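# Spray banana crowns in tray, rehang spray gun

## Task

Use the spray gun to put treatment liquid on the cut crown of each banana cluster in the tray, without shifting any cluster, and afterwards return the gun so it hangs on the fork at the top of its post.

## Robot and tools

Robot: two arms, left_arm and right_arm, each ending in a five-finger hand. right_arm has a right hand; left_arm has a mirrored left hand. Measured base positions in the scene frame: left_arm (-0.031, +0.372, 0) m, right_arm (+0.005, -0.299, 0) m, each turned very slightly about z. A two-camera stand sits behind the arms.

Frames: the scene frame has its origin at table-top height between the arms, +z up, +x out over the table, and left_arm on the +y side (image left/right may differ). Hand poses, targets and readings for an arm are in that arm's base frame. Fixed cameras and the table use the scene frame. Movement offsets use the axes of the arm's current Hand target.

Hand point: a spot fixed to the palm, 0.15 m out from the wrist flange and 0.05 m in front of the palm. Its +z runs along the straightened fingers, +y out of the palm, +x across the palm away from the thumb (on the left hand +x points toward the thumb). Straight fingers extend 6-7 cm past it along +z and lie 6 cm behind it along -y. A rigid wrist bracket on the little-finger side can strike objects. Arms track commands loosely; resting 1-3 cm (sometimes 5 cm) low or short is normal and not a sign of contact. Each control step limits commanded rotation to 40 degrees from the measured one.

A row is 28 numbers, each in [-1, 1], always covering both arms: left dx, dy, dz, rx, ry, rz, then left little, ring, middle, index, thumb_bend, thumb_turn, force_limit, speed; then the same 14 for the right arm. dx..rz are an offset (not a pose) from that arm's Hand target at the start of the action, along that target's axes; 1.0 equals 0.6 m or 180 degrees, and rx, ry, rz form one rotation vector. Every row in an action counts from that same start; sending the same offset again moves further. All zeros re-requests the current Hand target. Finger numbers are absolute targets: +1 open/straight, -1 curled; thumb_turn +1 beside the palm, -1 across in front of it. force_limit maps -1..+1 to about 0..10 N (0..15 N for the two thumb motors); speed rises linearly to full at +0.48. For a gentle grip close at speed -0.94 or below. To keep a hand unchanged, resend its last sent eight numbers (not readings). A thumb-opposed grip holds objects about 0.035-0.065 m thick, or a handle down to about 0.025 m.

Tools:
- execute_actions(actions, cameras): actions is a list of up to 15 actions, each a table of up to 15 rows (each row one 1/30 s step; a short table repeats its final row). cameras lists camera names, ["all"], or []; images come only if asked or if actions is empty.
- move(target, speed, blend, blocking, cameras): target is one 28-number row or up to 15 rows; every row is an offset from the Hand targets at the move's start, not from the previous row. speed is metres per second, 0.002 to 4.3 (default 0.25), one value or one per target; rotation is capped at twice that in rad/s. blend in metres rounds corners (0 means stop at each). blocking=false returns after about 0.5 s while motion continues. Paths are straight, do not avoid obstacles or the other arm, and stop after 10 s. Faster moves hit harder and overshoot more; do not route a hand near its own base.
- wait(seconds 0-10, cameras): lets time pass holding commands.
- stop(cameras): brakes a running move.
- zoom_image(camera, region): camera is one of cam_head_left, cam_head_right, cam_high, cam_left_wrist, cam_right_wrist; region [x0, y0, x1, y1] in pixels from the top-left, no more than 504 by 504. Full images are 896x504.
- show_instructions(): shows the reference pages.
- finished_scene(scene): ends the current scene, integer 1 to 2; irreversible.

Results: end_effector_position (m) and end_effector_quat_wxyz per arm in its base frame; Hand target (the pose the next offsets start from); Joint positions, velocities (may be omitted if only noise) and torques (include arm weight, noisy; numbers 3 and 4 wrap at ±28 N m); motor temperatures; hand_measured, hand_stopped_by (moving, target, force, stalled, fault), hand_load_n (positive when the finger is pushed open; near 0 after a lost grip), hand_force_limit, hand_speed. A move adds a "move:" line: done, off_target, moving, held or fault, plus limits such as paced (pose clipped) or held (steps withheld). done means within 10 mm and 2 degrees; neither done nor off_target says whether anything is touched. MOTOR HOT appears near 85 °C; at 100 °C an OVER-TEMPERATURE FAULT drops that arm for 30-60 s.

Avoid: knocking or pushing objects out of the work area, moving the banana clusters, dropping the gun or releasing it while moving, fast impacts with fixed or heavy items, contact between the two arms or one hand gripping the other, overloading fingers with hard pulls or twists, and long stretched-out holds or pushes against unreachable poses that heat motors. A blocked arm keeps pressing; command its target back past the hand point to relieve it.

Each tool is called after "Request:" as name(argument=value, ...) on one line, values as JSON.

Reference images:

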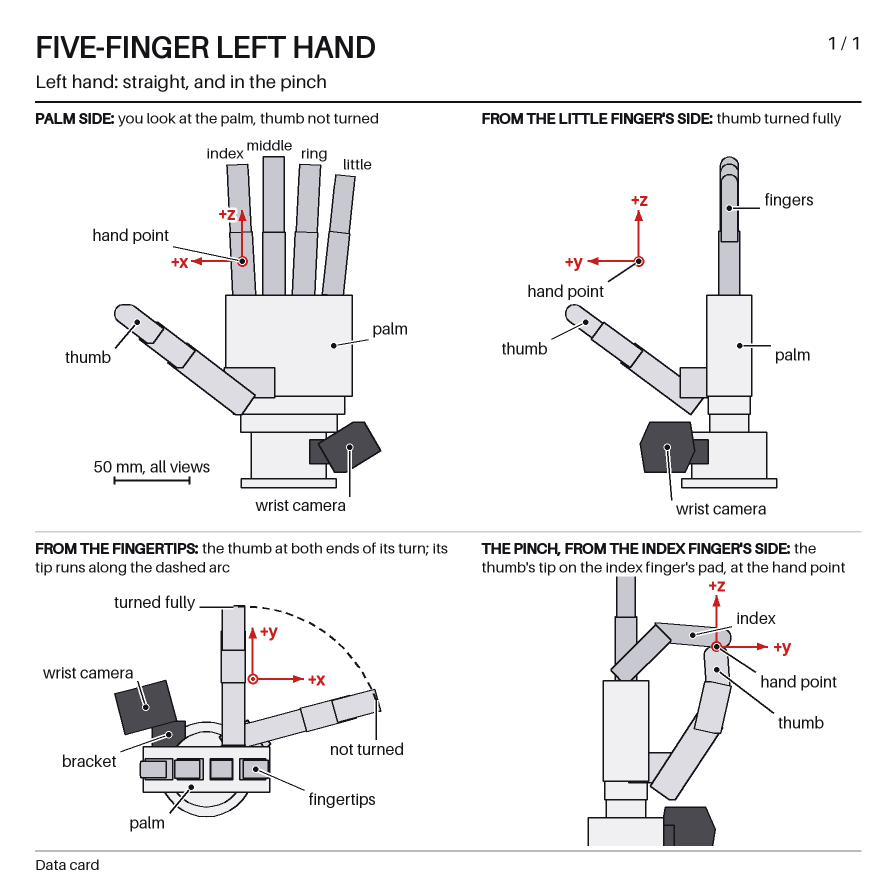

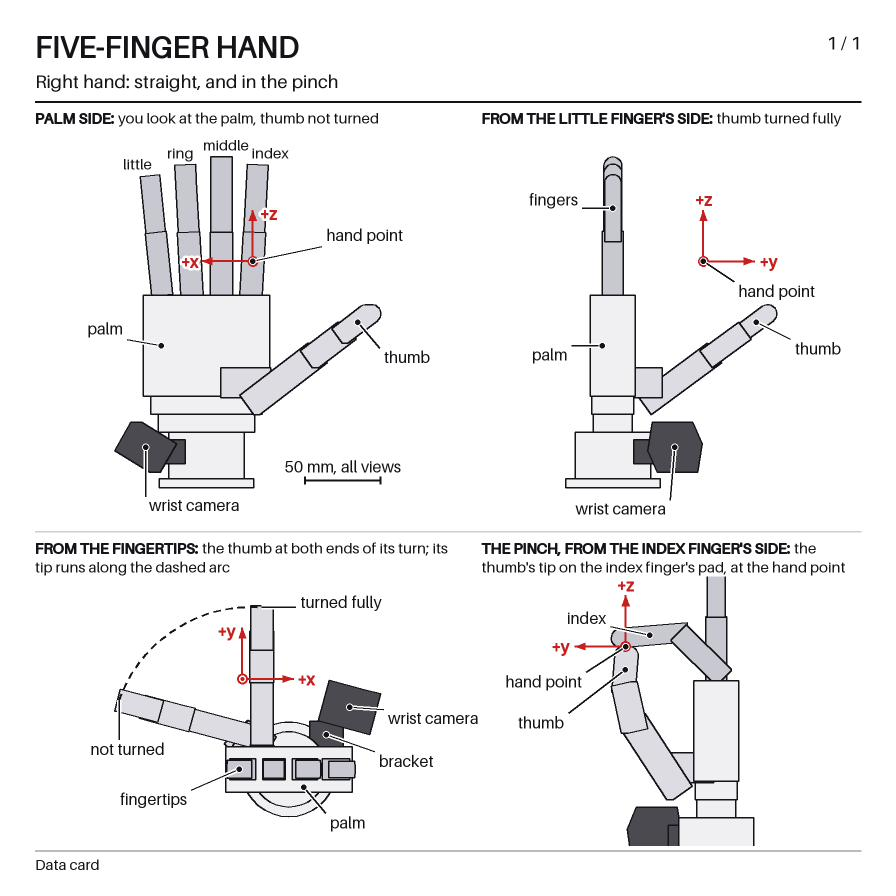

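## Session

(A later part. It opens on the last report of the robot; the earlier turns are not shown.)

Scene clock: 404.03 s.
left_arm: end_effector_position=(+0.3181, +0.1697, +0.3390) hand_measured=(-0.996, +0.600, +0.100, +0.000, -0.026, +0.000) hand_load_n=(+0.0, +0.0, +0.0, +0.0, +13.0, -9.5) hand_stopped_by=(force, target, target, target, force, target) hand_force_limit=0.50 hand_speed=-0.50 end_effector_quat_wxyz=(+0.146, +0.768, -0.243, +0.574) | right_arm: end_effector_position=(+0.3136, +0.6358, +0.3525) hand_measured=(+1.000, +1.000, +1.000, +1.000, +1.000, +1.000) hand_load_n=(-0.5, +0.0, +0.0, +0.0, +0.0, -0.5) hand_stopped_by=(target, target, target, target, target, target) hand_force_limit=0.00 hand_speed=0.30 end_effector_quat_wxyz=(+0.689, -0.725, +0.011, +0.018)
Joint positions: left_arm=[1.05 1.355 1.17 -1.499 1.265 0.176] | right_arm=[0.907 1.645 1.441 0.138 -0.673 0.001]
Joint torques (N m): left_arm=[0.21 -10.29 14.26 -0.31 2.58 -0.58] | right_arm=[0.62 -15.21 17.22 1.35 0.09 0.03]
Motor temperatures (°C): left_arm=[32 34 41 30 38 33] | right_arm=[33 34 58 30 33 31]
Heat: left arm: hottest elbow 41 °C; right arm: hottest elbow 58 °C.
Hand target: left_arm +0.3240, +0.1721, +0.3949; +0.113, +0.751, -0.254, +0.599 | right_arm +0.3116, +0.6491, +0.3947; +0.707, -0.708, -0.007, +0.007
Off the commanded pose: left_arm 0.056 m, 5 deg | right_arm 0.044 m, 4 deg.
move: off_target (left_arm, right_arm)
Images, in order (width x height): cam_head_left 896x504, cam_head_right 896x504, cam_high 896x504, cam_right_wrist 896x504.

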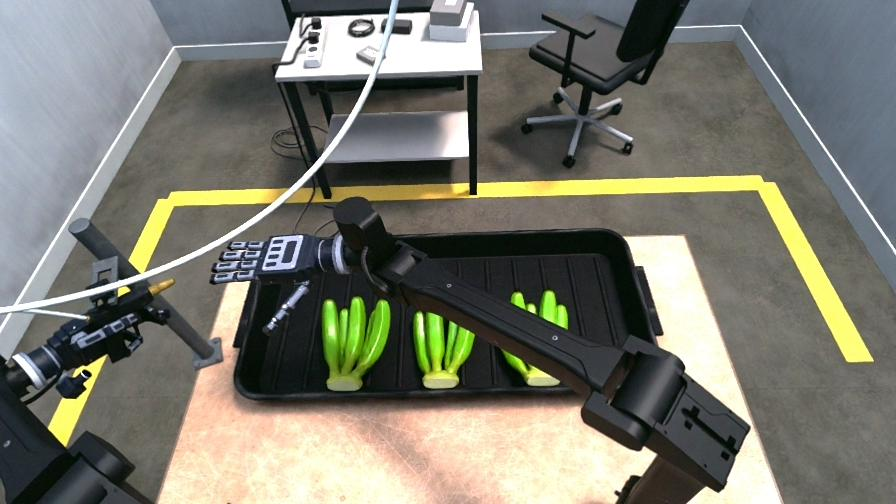

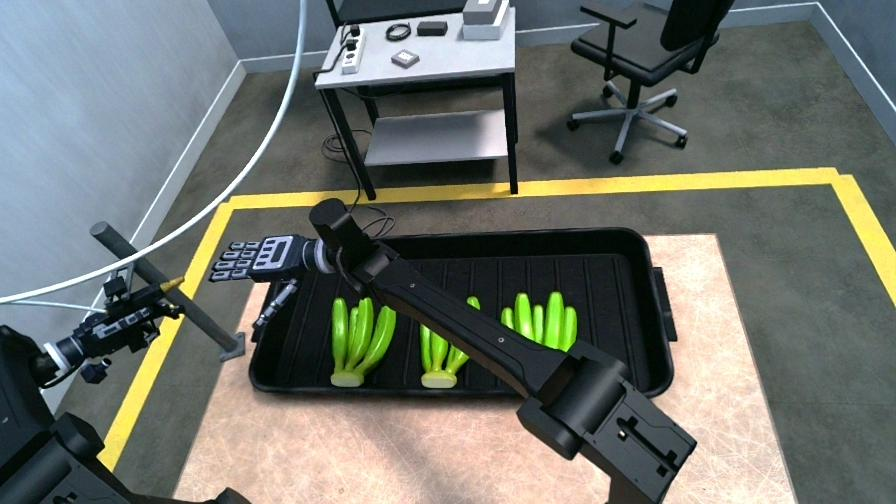

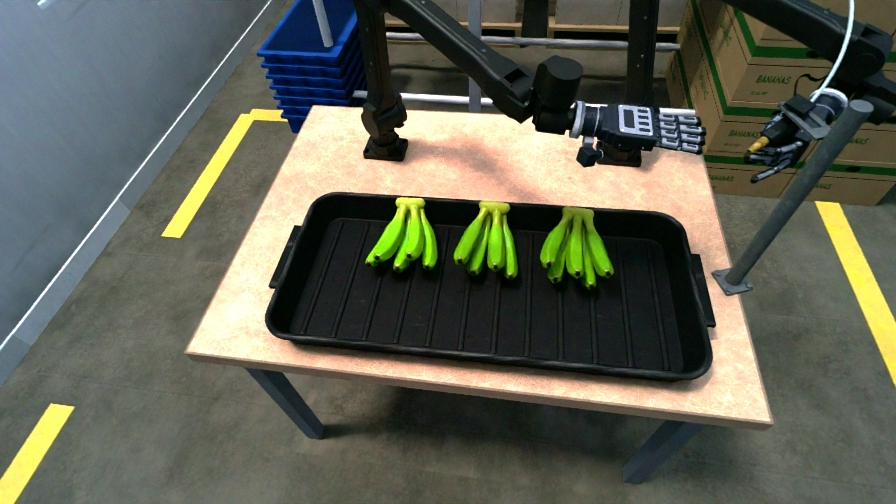

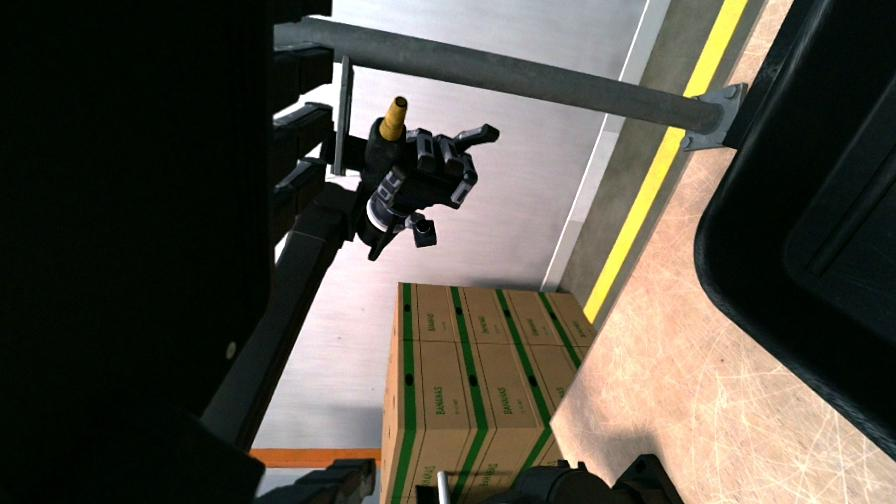

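Request:
move(target=[-0.0795,0.0054,0.0241,-0.010,-0.010,-0.02,-1.0,0.6,0.1,0.0,-0.86,0.0,0.5,-0.5,0,0,0,0,0,0,1,1,1,1,1,1,0,0.3], speed=0.08)

Request:
execute_actions(actions=[[[0,0,0,0,0,0,0.0,0.9,0.9,0.9,0.5,0.0,0.5,-0.1,0,0,0,0,0,0,1,1,1,1,1,1,0,0.3]],[[0,0,0,0,0,0,0.9,0.9,0.9,0.9,0.5,0.0,0.5,-0.1,0,0,0,0,0,0,1,1,1,1,1,1,0,0.3]],[[0,0,0,0,0,0,0.9,0.9,0.9,0.9,0.5,0.0,0.5,-0.1,0,0,0,0,0,0,1,1,1,1,1,1,0,0.3]]], cameras=["cam_head_left","cam_right_wrist","cam_head_right","cam_high"])

Request:
zoom_image(camera="cam_right_wrist", region=[300, 60, 500, 260])

Request:
zoom_image(camera="cam_high", region=[740, 70, 860, 190])

Scene clock: 406.30 s.
left_arm: end_effector_position=(+0.3201, +0.1722, +0.3364) hand_measured=(-0.996, +0.600, +0.100, +0.000, -0.024, +0.000) hand_load_n=(+4.0, +0.0, +0.0, +0.0, +15.5, -8.0) hand_stopped_by=(force, target, target, target, force, target) hand_force_limit=0.50 hand_speed=-0.50 end_effector_quat_wxyz=(+0.135, +0.767, -0.252, +0.575) | right_arm: end_effector_position=(+0.3136, +0.6358, +0.3525) hand_measured=(+1.000, +1.000, +1.000, +1.000, +1.000, +1.000) hand_load_n=(+0.0, +0.0, +0.0, +0.0, +0.0, +0.0) hand_stopped_by=(target, target, target, target, target, target) hand_force_limit=0.00 hand_speed=0.30 end_effector_quat_wxyz=(+0.689, -0.725, +0.011, +0.018)
Joint positions: left_arm=[1.049 1.355 1.17 -1.467 1.263 0.173] | right_arm=[0.907 1.645 1.441 0.138 -0.673 0.001]
Joint torques (N m): left_arm=[-0.44 -6.12 9.14 0.94 1.34 -0.66] | right_arm=[0.62 -15.21 17.21 1.35 0.09 0.03]
Motor temperatures (°C): left_arm=[32 34 41 30 39 33] | right_arm=[33 34 58 30 33 31]
Heat: left arm: hottest elbow 41 °C; right arm: hottest elbow 58 °C.
Hand target: left_arm +0.3272, +0.1743, +0.3451; +0.140, +0.766, -0.241, +0.579 | right_arm +0.3116, +0.6491, +0.3947; +0.707, -0.708, -0.007, +0.007
Off the commanded pose: left_arm 0.011 m, 1 deg | right_arm 0.044 m, 4 deg.
move: off_target (left_arm, right_arm)

Scene clock: 408.00 s.
left_arm: end_effector_position=(+0.3243, +0.1741, +0.3405) hand_measured=(+0.900, +0.900, +0.900, +0.900, +0.500, +0.000) hand_load_n=(+0.0, +0.0, +0.0, +0.0, +0.0, +0.0) hand_stopped_by=(target, target, target, target, target, target) hand_force_limit=0.50 hand_speed=-0.10 end_effector_quat_wxyz=(+0.143, +0.767, -0.237, +0.579) | right_arm: end_effector_position=(+0.3136, +0.6358, +0.3525) hand_measured=(+1.000, +1.000, +1.000, +1.000, +1.000, +1.000) hand_load_n=(+0.0, +0.0, +0.0, +0.0, +0.0, -0.5) hand_stopped_by=(target, target, target, target, target, target) hand_force_limit=0.00 hand_speed=0.30 end_effector_quat_wxyz=(+0.689, -0.725, +0.011, +0.018)
Joint positions: left_arm=[1.045 1.355 1.17 -1.441 1.276 0.116] | right_arm=[0.907 1.645 1.441 0.138 -0.673 0.001]
Joint torques (N m): left_arm=[-0.21 -6.42 8.95 0.51 0.83 -0.22] | right_arm=[0.62 -15.21 17.21 1.36 0.09 0.03]
Motor temperatures (°C): left_arm=[32 34 41 30 38 33] | right_arm=[33 34 58 30 33 31]
Heat: left arm: hottest elbow 41 °C; right arm: hottest elbow 58 °C.
Hand target: left_arm +0.3272, +0.1742, +0.3451; +0.140, +0.766, -0.241, +0.579 | right_arm +0.3116, +0.6491, +0.3947; +0.707, -0.708, -0.007, +0.007
Off the commanded pose: left_arm 0.006 m, 1 deg | right_arm 0.044 m, 4 deg.
Step readings (end_effector_position of left_arm | right_arm):
0: (+0.3201, +0.1722, +0.3364) | (+0.3136, +0.6358, +0.3525)
1: (+0.3201, +0.1722, +0.3364) | (+0.3136, +0.6358, +0.3525)
2: (+0.3201, +0.1722, +0.3364) | (+0.3136, +0.6358, +0.3525)
4: (+0.3208, +0.1720, +0.3358) | (+0.3136, +0.6358, +0.3525)
8: (+0.3223, +0.1728, +0.3378) | (+0.3136, +0.6358, +0.3525)
15: (+0.3237, +0.1735, +0.3401) | (+0.3136, +0.6358, +0.3525)
16: (+0.3237, +0.1736, +0.3401) | (+0.3136, +0.6358, +0.3525)
17: (+0.3238, +0.1737, +0.3402) | (+0.3136, +0.6358, +0.3525)
19: (+0.3239, +0.1738, +0.3402) | (+0.3136, +0.6358, +0.3525)
23: (+0.3241, +0.1740, +0.3404) | (+0.3136, +0.6358, +0.3525)
30: (+0.3242, +0.1741, +0.3404) | (+0.3136, +0.6358, +0.3525)
31: (+0.3242, +0.1741, +0.3404) | (+0.3136, +0.6358, +0.3525)
32: (+0.3242, +0.1741, +0.3404) | (+0.3136, +0.6358, +0.3525)
34: (+0.3242, +0.1741, +0.3405) | (+0.3136, +0.6358, +0.3525)
38: (+0.3242, +0.1741, +0.3405) | (+0.3136, +0.6358, +0.3525)
45: (+0.3243, +0.1741, +0.3405) | (+0.3136, +0.6358, +0.3525)
Images, in order (width x height): cam_head_left 896x504, cam_head_right 896x504, cam_high 896x504, cam_right_wrist 896x504.

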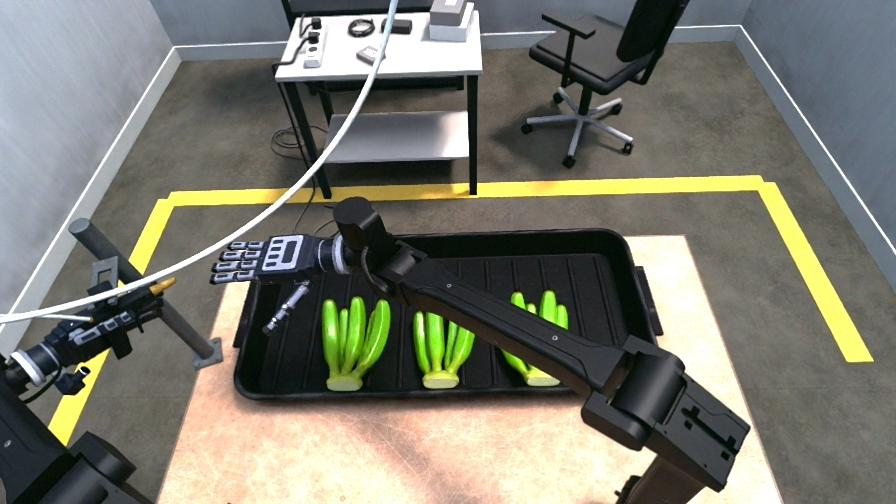

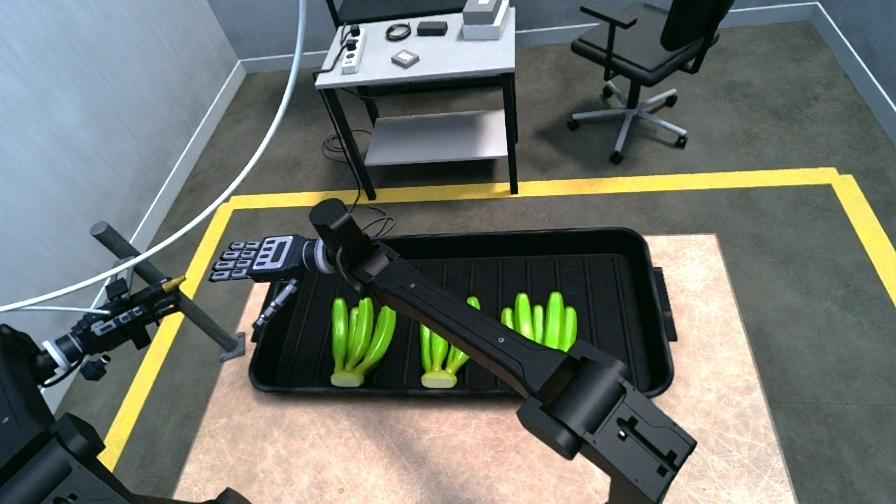

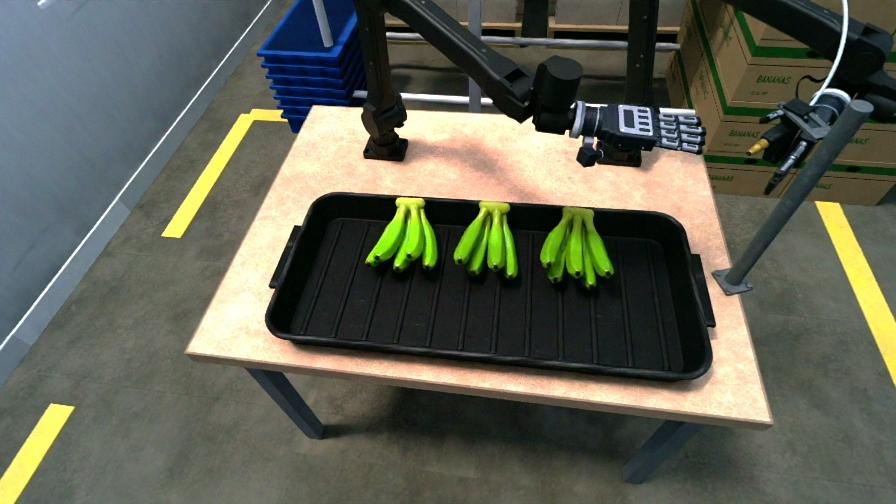

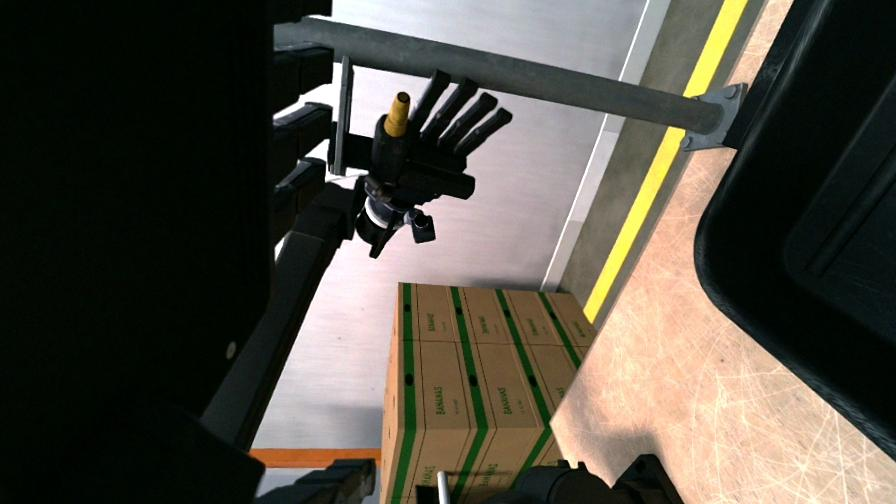

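Scaled by 2.520 from the camera's 896x504 image, which has a finer 1280x720 frame.

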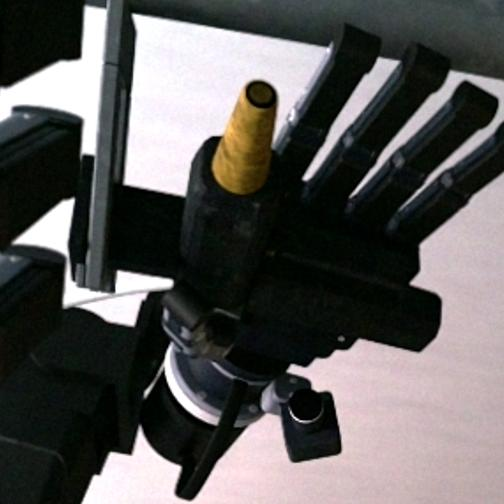

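Scaled by 4.200 from the camera's 896x504 image, which has a finer 1280x720 frame.

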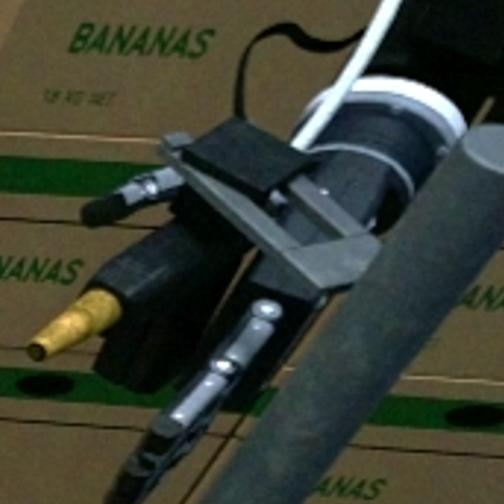

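Request:
zoom_image(camera="cam_head_right", region=[70, 250, 190, 370])

Request:
zoom_image(camera="cam_head_left", region=[70, 260, 170, 360])

Scaled by 4.200 from the camera's 896x504 image, which has a finer 1280x720 frame.

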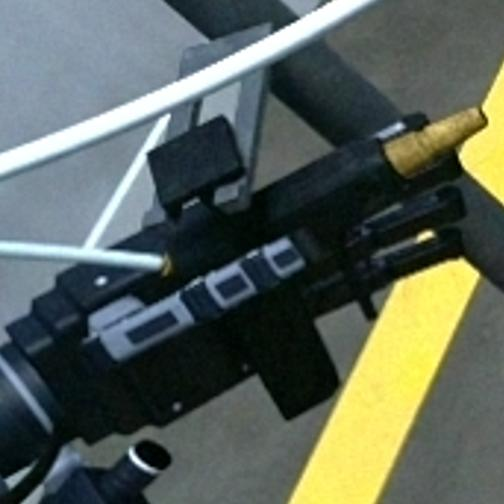

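Scaled by 5.040 from the camera's 896x504 image, which has a finer 1280x720 frame.

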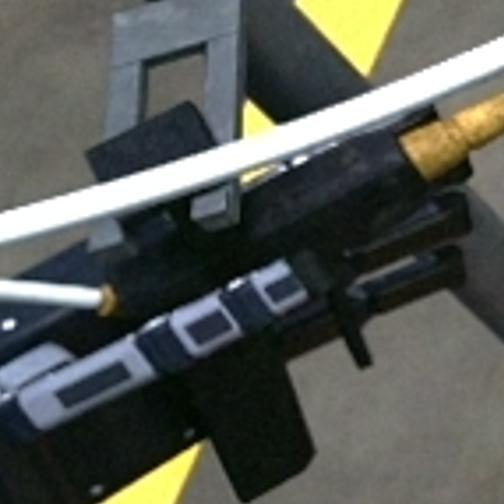

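Request:
move(target=[0.0191,-0.0013,-0.0058,0,0,0,0.9,0.9,0.9,0.9,0.5,0.0,0.5,-0.1,0,0,0,0,0,0,1,1,1,1,1,1,0,0.3], speed=0.06, cameras=["cam_head_left","cam_right_wrist","cam_head_right","cam_high"])

Request:
zoom_image(camera="cam_right_wrist", region=[300, 60, 500, 260])

Request:
zoom_image(camera="cam_head_right", region=[70, 250, 190, 370])

Scene clock: 411.17 s.
left_arm: end_effector_position=(+0.3238, +0.1733, +0.3411) hand_measured=(+0.900, +0.900, +0.900, +0.900, +0.500, +0.000) hand_load_n=(+0.0, +0.0, +0.0, +0.0, +0.0, +0.0) hand_stopped_by=(target, target, target, target, target, target) hand_force_limit=0.50 hand_speed=-0.10 end_effector_quat_wxyz=(+0.147, +0.768, -0.235, +0.578) | right_arm: end_effector_position=(+0.3136, +0.6358, +0.3525) hand_measured=(+1.000, +1.000, +1.000, +1.000, +1.000, +1.000) hand_load_n=(+0.0, +0.0, +0.0, +0.0, +0.0, -0.5) hand_stopped_by=(target, target, target, target, target, target) hand_force_limit=0.00 hand_speed=0.30 end_effector_quat_wxyz=(+0.689, -0.725, +0.011, +0.018)
Joint positions: left_arm=[1.045 1.355 1.17 -1.451 1.276 0.116] | right_arm=[0.907 1.645 1.441 0.138 -0.673 0.001]
Joint torques (N m): left_arm=[-0.15 -6.95 10.91 -0.55 0.84 -0.23] | right_arm=[0.62 -15.21 17.21 1.36 0.09 0.03]
Motor temperatures (°C): left_arm=[32 34 40 30 38 33] | right_arm=[33 34 58 30 33 31]
Heat: left arm: hottest elbow 40 °C; right arm: hottest elbow 58 °C.
Hand target: left_arm +0.3272, +0.1742, +0.3571; +0.140, +0.766, -0.241, +0.579 | right_arm +0.3116, +0.6491, +0.3947; +0.707, -0.708, -0.007, +0.007
Off the commanded pose: left_arm 0.016 m, 1 deg | right_arm 0.044 m, 4 deg.
move: off_target (left_arm, right_arm)
Images, in order (width x height): cam_head_left 896x504, cam_head_right 896x504, cam_high 896x504, cam_right_wrist 896x504.

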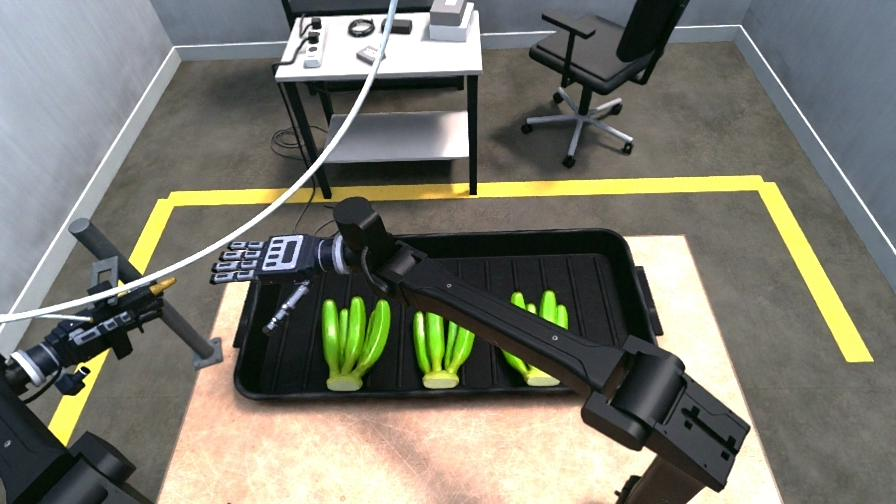

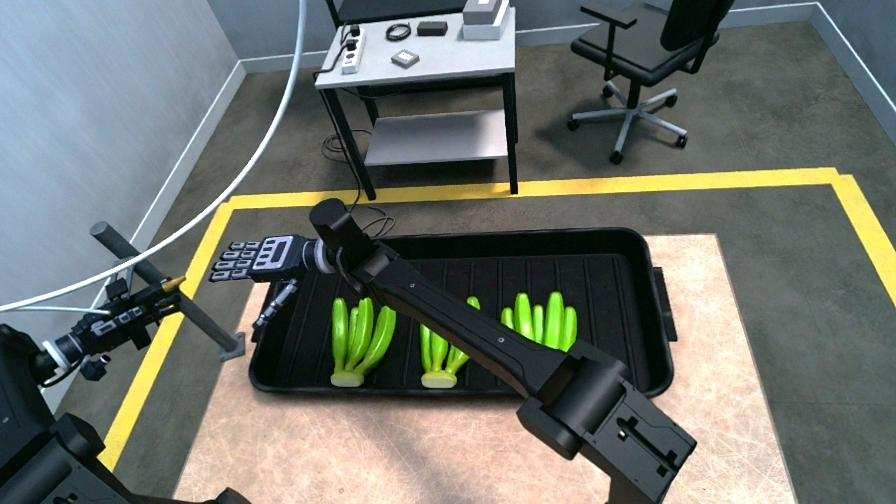

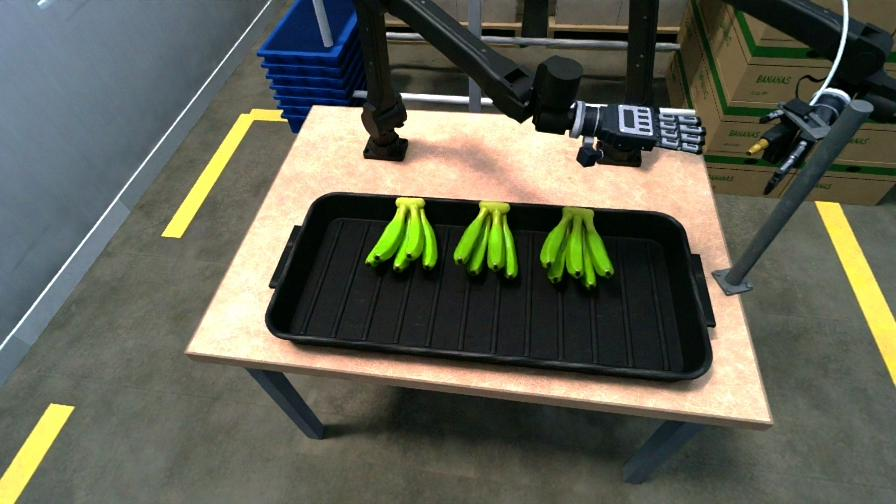

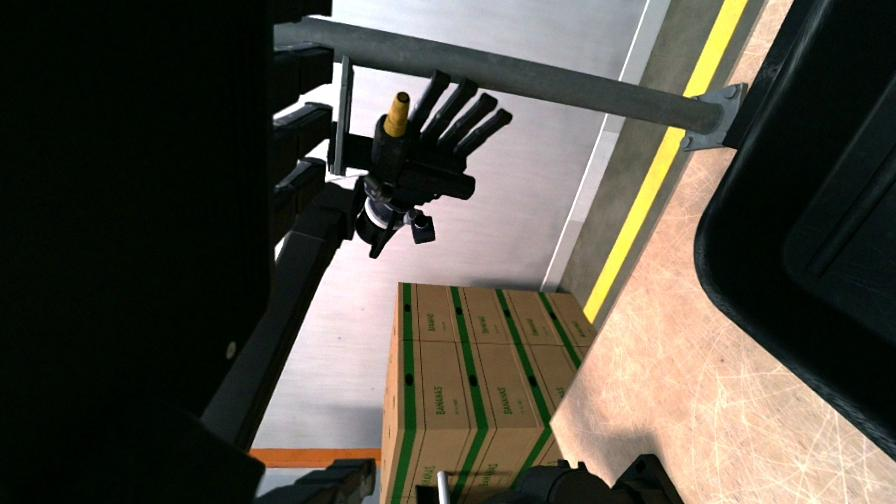

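Scaled by 2.520 from the camera's 896x504 image, which has a finer 1280x720 frame.

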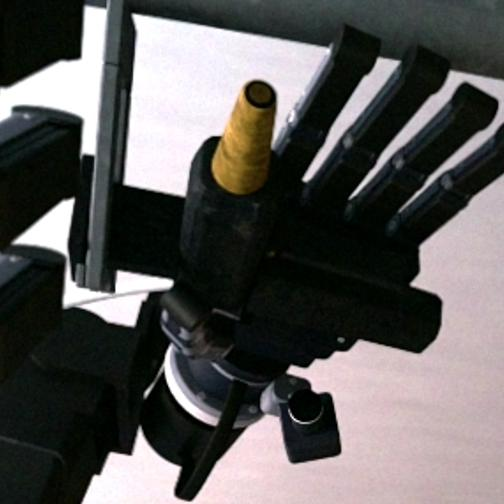

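Scaled by 4.200 from the camera's 896x504 image, which has a finer 1280x720 frame.

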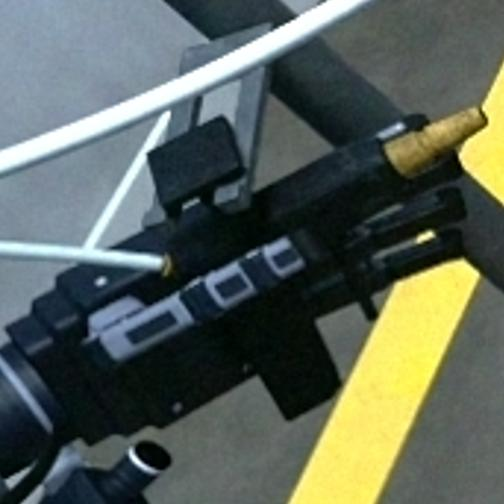

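Request:
move(target=[0.0159,-0.0011,-0.0048,0,0,0,0.9,0.9,0.9,0.9,0.5,0.0,0.5,-0.1,0,0,0,0,0,0,1,1,1,1,1,1,0,0.3], speed=0.06, cameras=["cam_head_right","cam_right_wrist"])

Request:
zoom_image(camera="cam_right_wrist", region=[300, 60, 500, 260])

Scene clock: 412.33 s.
left_arm: end_effector_position=(+0.3237, +0.1732, +0.3506) hand_measured=(+0.900, +0.900, +0.900, +0.900, +0.500, +0.000) hand_load_n=(+0.0, +0.0, +0.0, +0.0, +0.0, +0.0) hand_stopped_by=(target, target, target, target, target, target) hand_force_limit=0.50 hand_speed=-0.10 end_effector_quat_wxyz=(+0.148, +0.768, -0.234, +0.577) | right_arm: end_effector_position=(+0.3136, +0.6358, +0.3525) hand_measured=(+1.000, +1.000, +1.000, +1.000, +1.000, +1.000) hand_load_n=(+0.0, +0.0, +0.0, +0.0, +0.0, -0.5) hand_stopped_by=(target, target, target, target, target, target) hand_force_limit=0.00 hand_speed=0.30 end_effector_quat_wxyz=(+0.689, -0.725, +0.011, +0.018)
Joint positions: left_arm=[1.045 1.351 1.191 -1.478 1.276 0.116] | right_arm=[0.907 1.645 1.441 0.138 -0.673 0.001]
Joint torques (N m): left_arm=[-0.21 -6.83 11.12 -0.38 0.83 -0.23] | right_arm=[0.62 -15.21 17.21 1.35 0.09 0.02]
Motor temperatures (°C): left_arm=[32 34 40 30 38 33] | right_arm=[33 34 58 30 33 31]
Heat: left arm: hottest elbow 40 °C; right arm: hottest elbow 58 °C.
Hand target: left_arm +0.3273, +0.1742, +0.3671; +0.140, +0.766, -0.241, +0.579 | right_arm +0.3116, +0.6491, +0.3947; +0.707, -0.708, -0.007, +0.007
Off the commanded pose: left_arm 0.017 m, 1 deg | right_arm 0.044 m, 4 deg.
move: off_target (left_arm, right_arm)
Images, in order (width x height): cam_head_right 896x504, cam_right_wrist 896x504.

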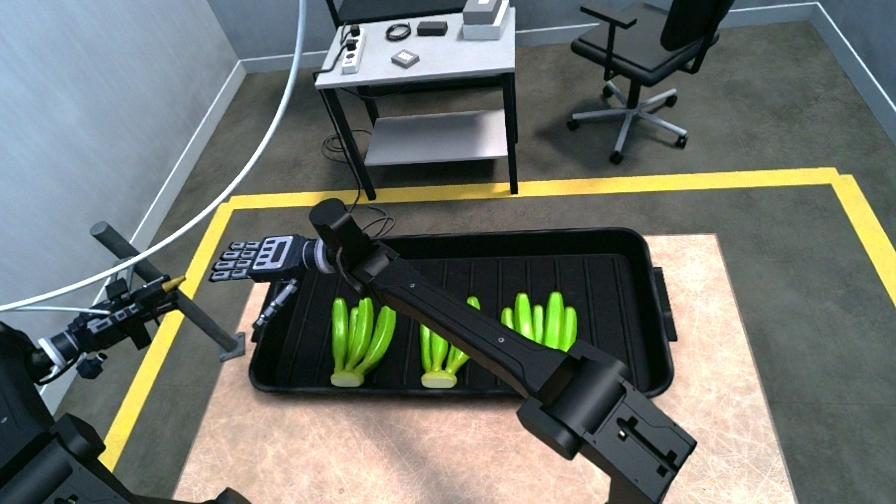

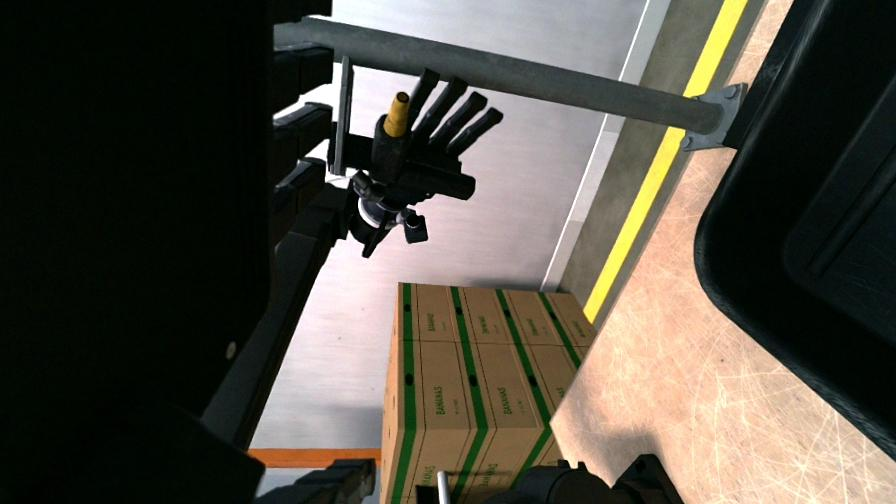

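Scaled by 2.520 from the camera's 896x504 image, which has a finer 1280x720 frame.

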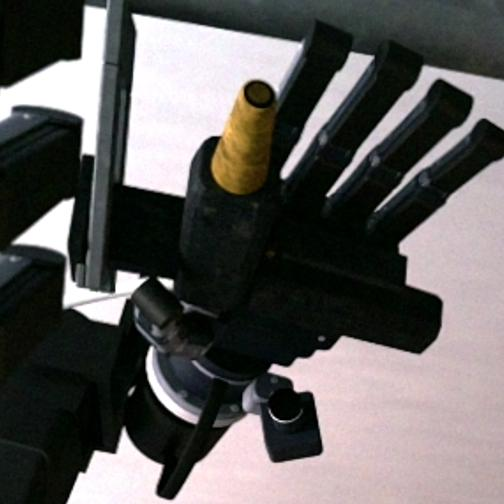

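Request:
move(target=[-0.0517,0.0048,0.0068,0,0,0,0.9,0.9,0.9,0.9,0.5,0.0,0.5,-0.1,0,0,0,0,0,0,1,1,1,1,1,1,0,0.3], speed=0.06, cameras=["cam_head_right","cam_right_wrist","cam_high"])

Request:
zoom_image(camera="cam_right_wrist", region=[300, 60, 500, 260])

Request:
zoom_image(camera="cam_head_right", region=[70, 250, 190, 370])

Request:
zoom_image(camera="cam_high", region=[740, 70, 860, 190])

Scene clock: 414.17 s.
left_arm: end_effector_position=(+0.3228, +0.1722, +0.3431) hand_measured=(+0.900, +0.900, +0.900, +0.900, +0.500, +0.000) hand_load_n=(+0.0, +0.0, -0.5, +0.0, +0.0, +0.0) hand_stopped_by=(target, target, target, target, target, target) hand_force_limit=0.50 hand_speed=-0.10 end_effector_quat_wxyz=(+0.142, +0.766, -0.241, +0.579) | right_arm: end_effector_position=(+0.3136, +0.6358, +0.3525) hand_measured=(+1.000, +1.000, +1.000, +1.000, +1.000, +1.000) hand_load_n=(-0.5, -0.5, +0.0, +0.0, +0.0, -0.5) hand_stopped_by=(target, target, target, target, target, target) hand_force_limit=0.00 hand_speed=0.30 end_effector_quat_wxyz=(+0.689, -0.725, +0.011, +0.018)
Joint positions: left_arm=[1.045 1.351 1.174 -1.459 1.276 0.133] | right_arm=[0.907 1.645 1.441 0.138 -0.673 0.001]
Joint torques (N m): left_arm=[0.79 -5.36 7.51 0.47 0.79 0.08] | right_arm=[0.62 -15.27 17.22 1.36 0.09 0.03]
Motor temperatures (°C): left_arm=[32 34 40 30 37 33] | right_arm=[33 34 58 30 33 31]
Heat: left arm: hottest elbow 40 °C; right arm: hottest elbow 58 °C.
Hand target: left_arm +0.3225, +0.1762, +0.3361; +0.140, +0.766, -0.241, +0.579 | right_arm +0.3116, +0.6491, +0.3947; +0.707, -0.708, -0.007, +0.007
Off the commanded pose: left_arm 0.008 m, 0 deg | right_arm 0.044 m, 4 deg.
move: off_target (right_arm)
Images, in order (width x height): cam_head_right 896x504, cam_high 896x504, cam_right_wrist 896x504.

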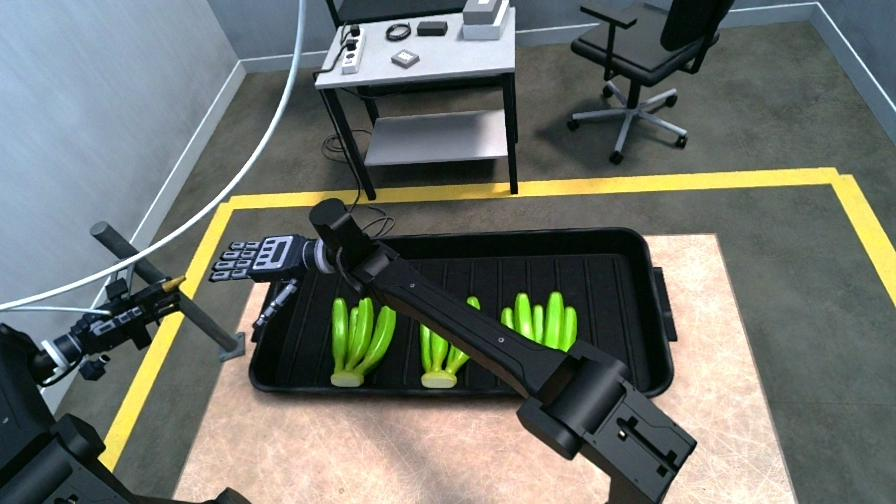

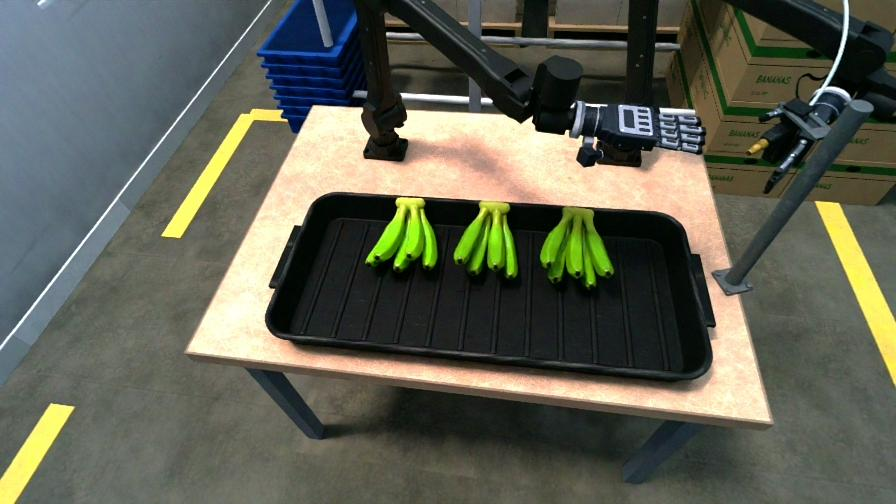

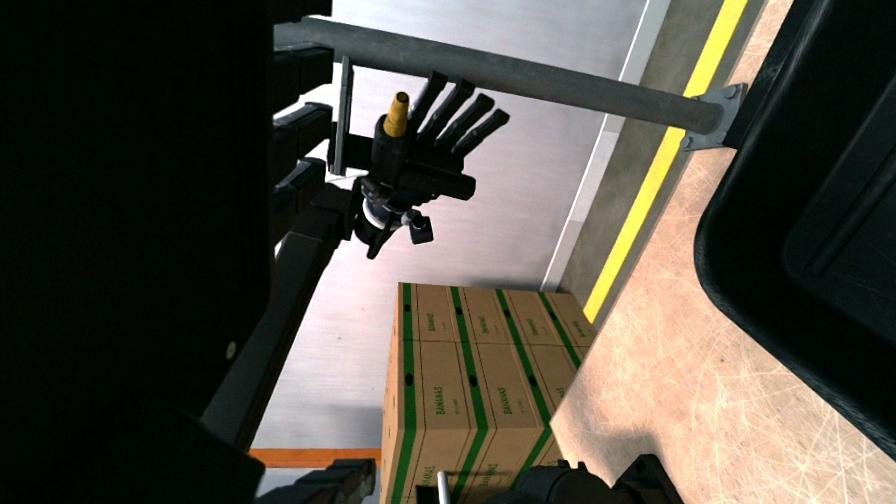

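Scaled by 2.520 from the camera's 896x504 image, which has a finer 1280x720 frame.

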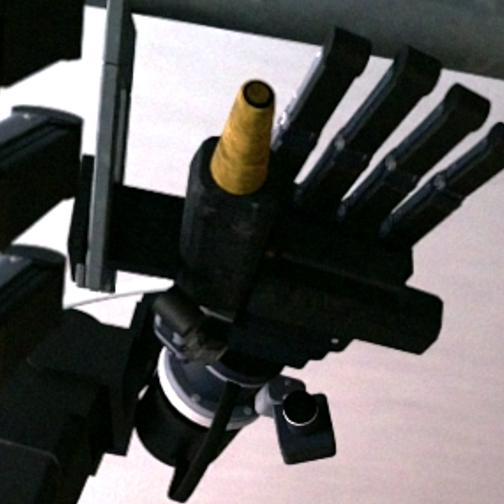

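Scaled by 4.200 from the camera's 896x504 image, which has a finer 1280x720 frame.

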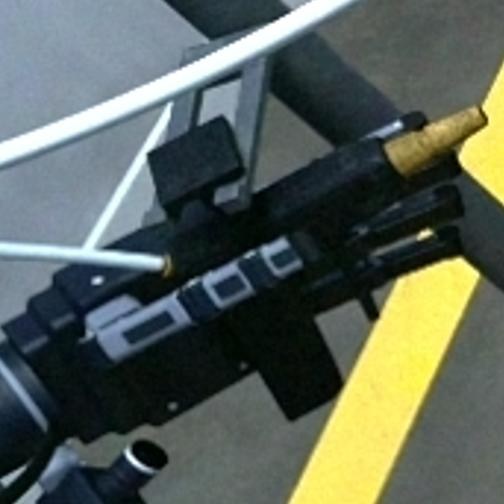

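Scaled by 4.200 from the camera's 896x504 image, which has a finer 1280x720 frame.

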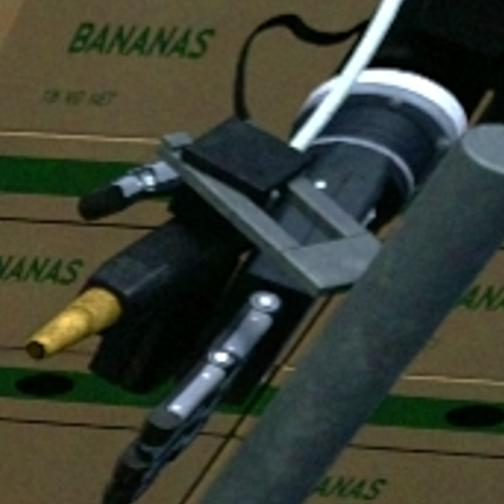

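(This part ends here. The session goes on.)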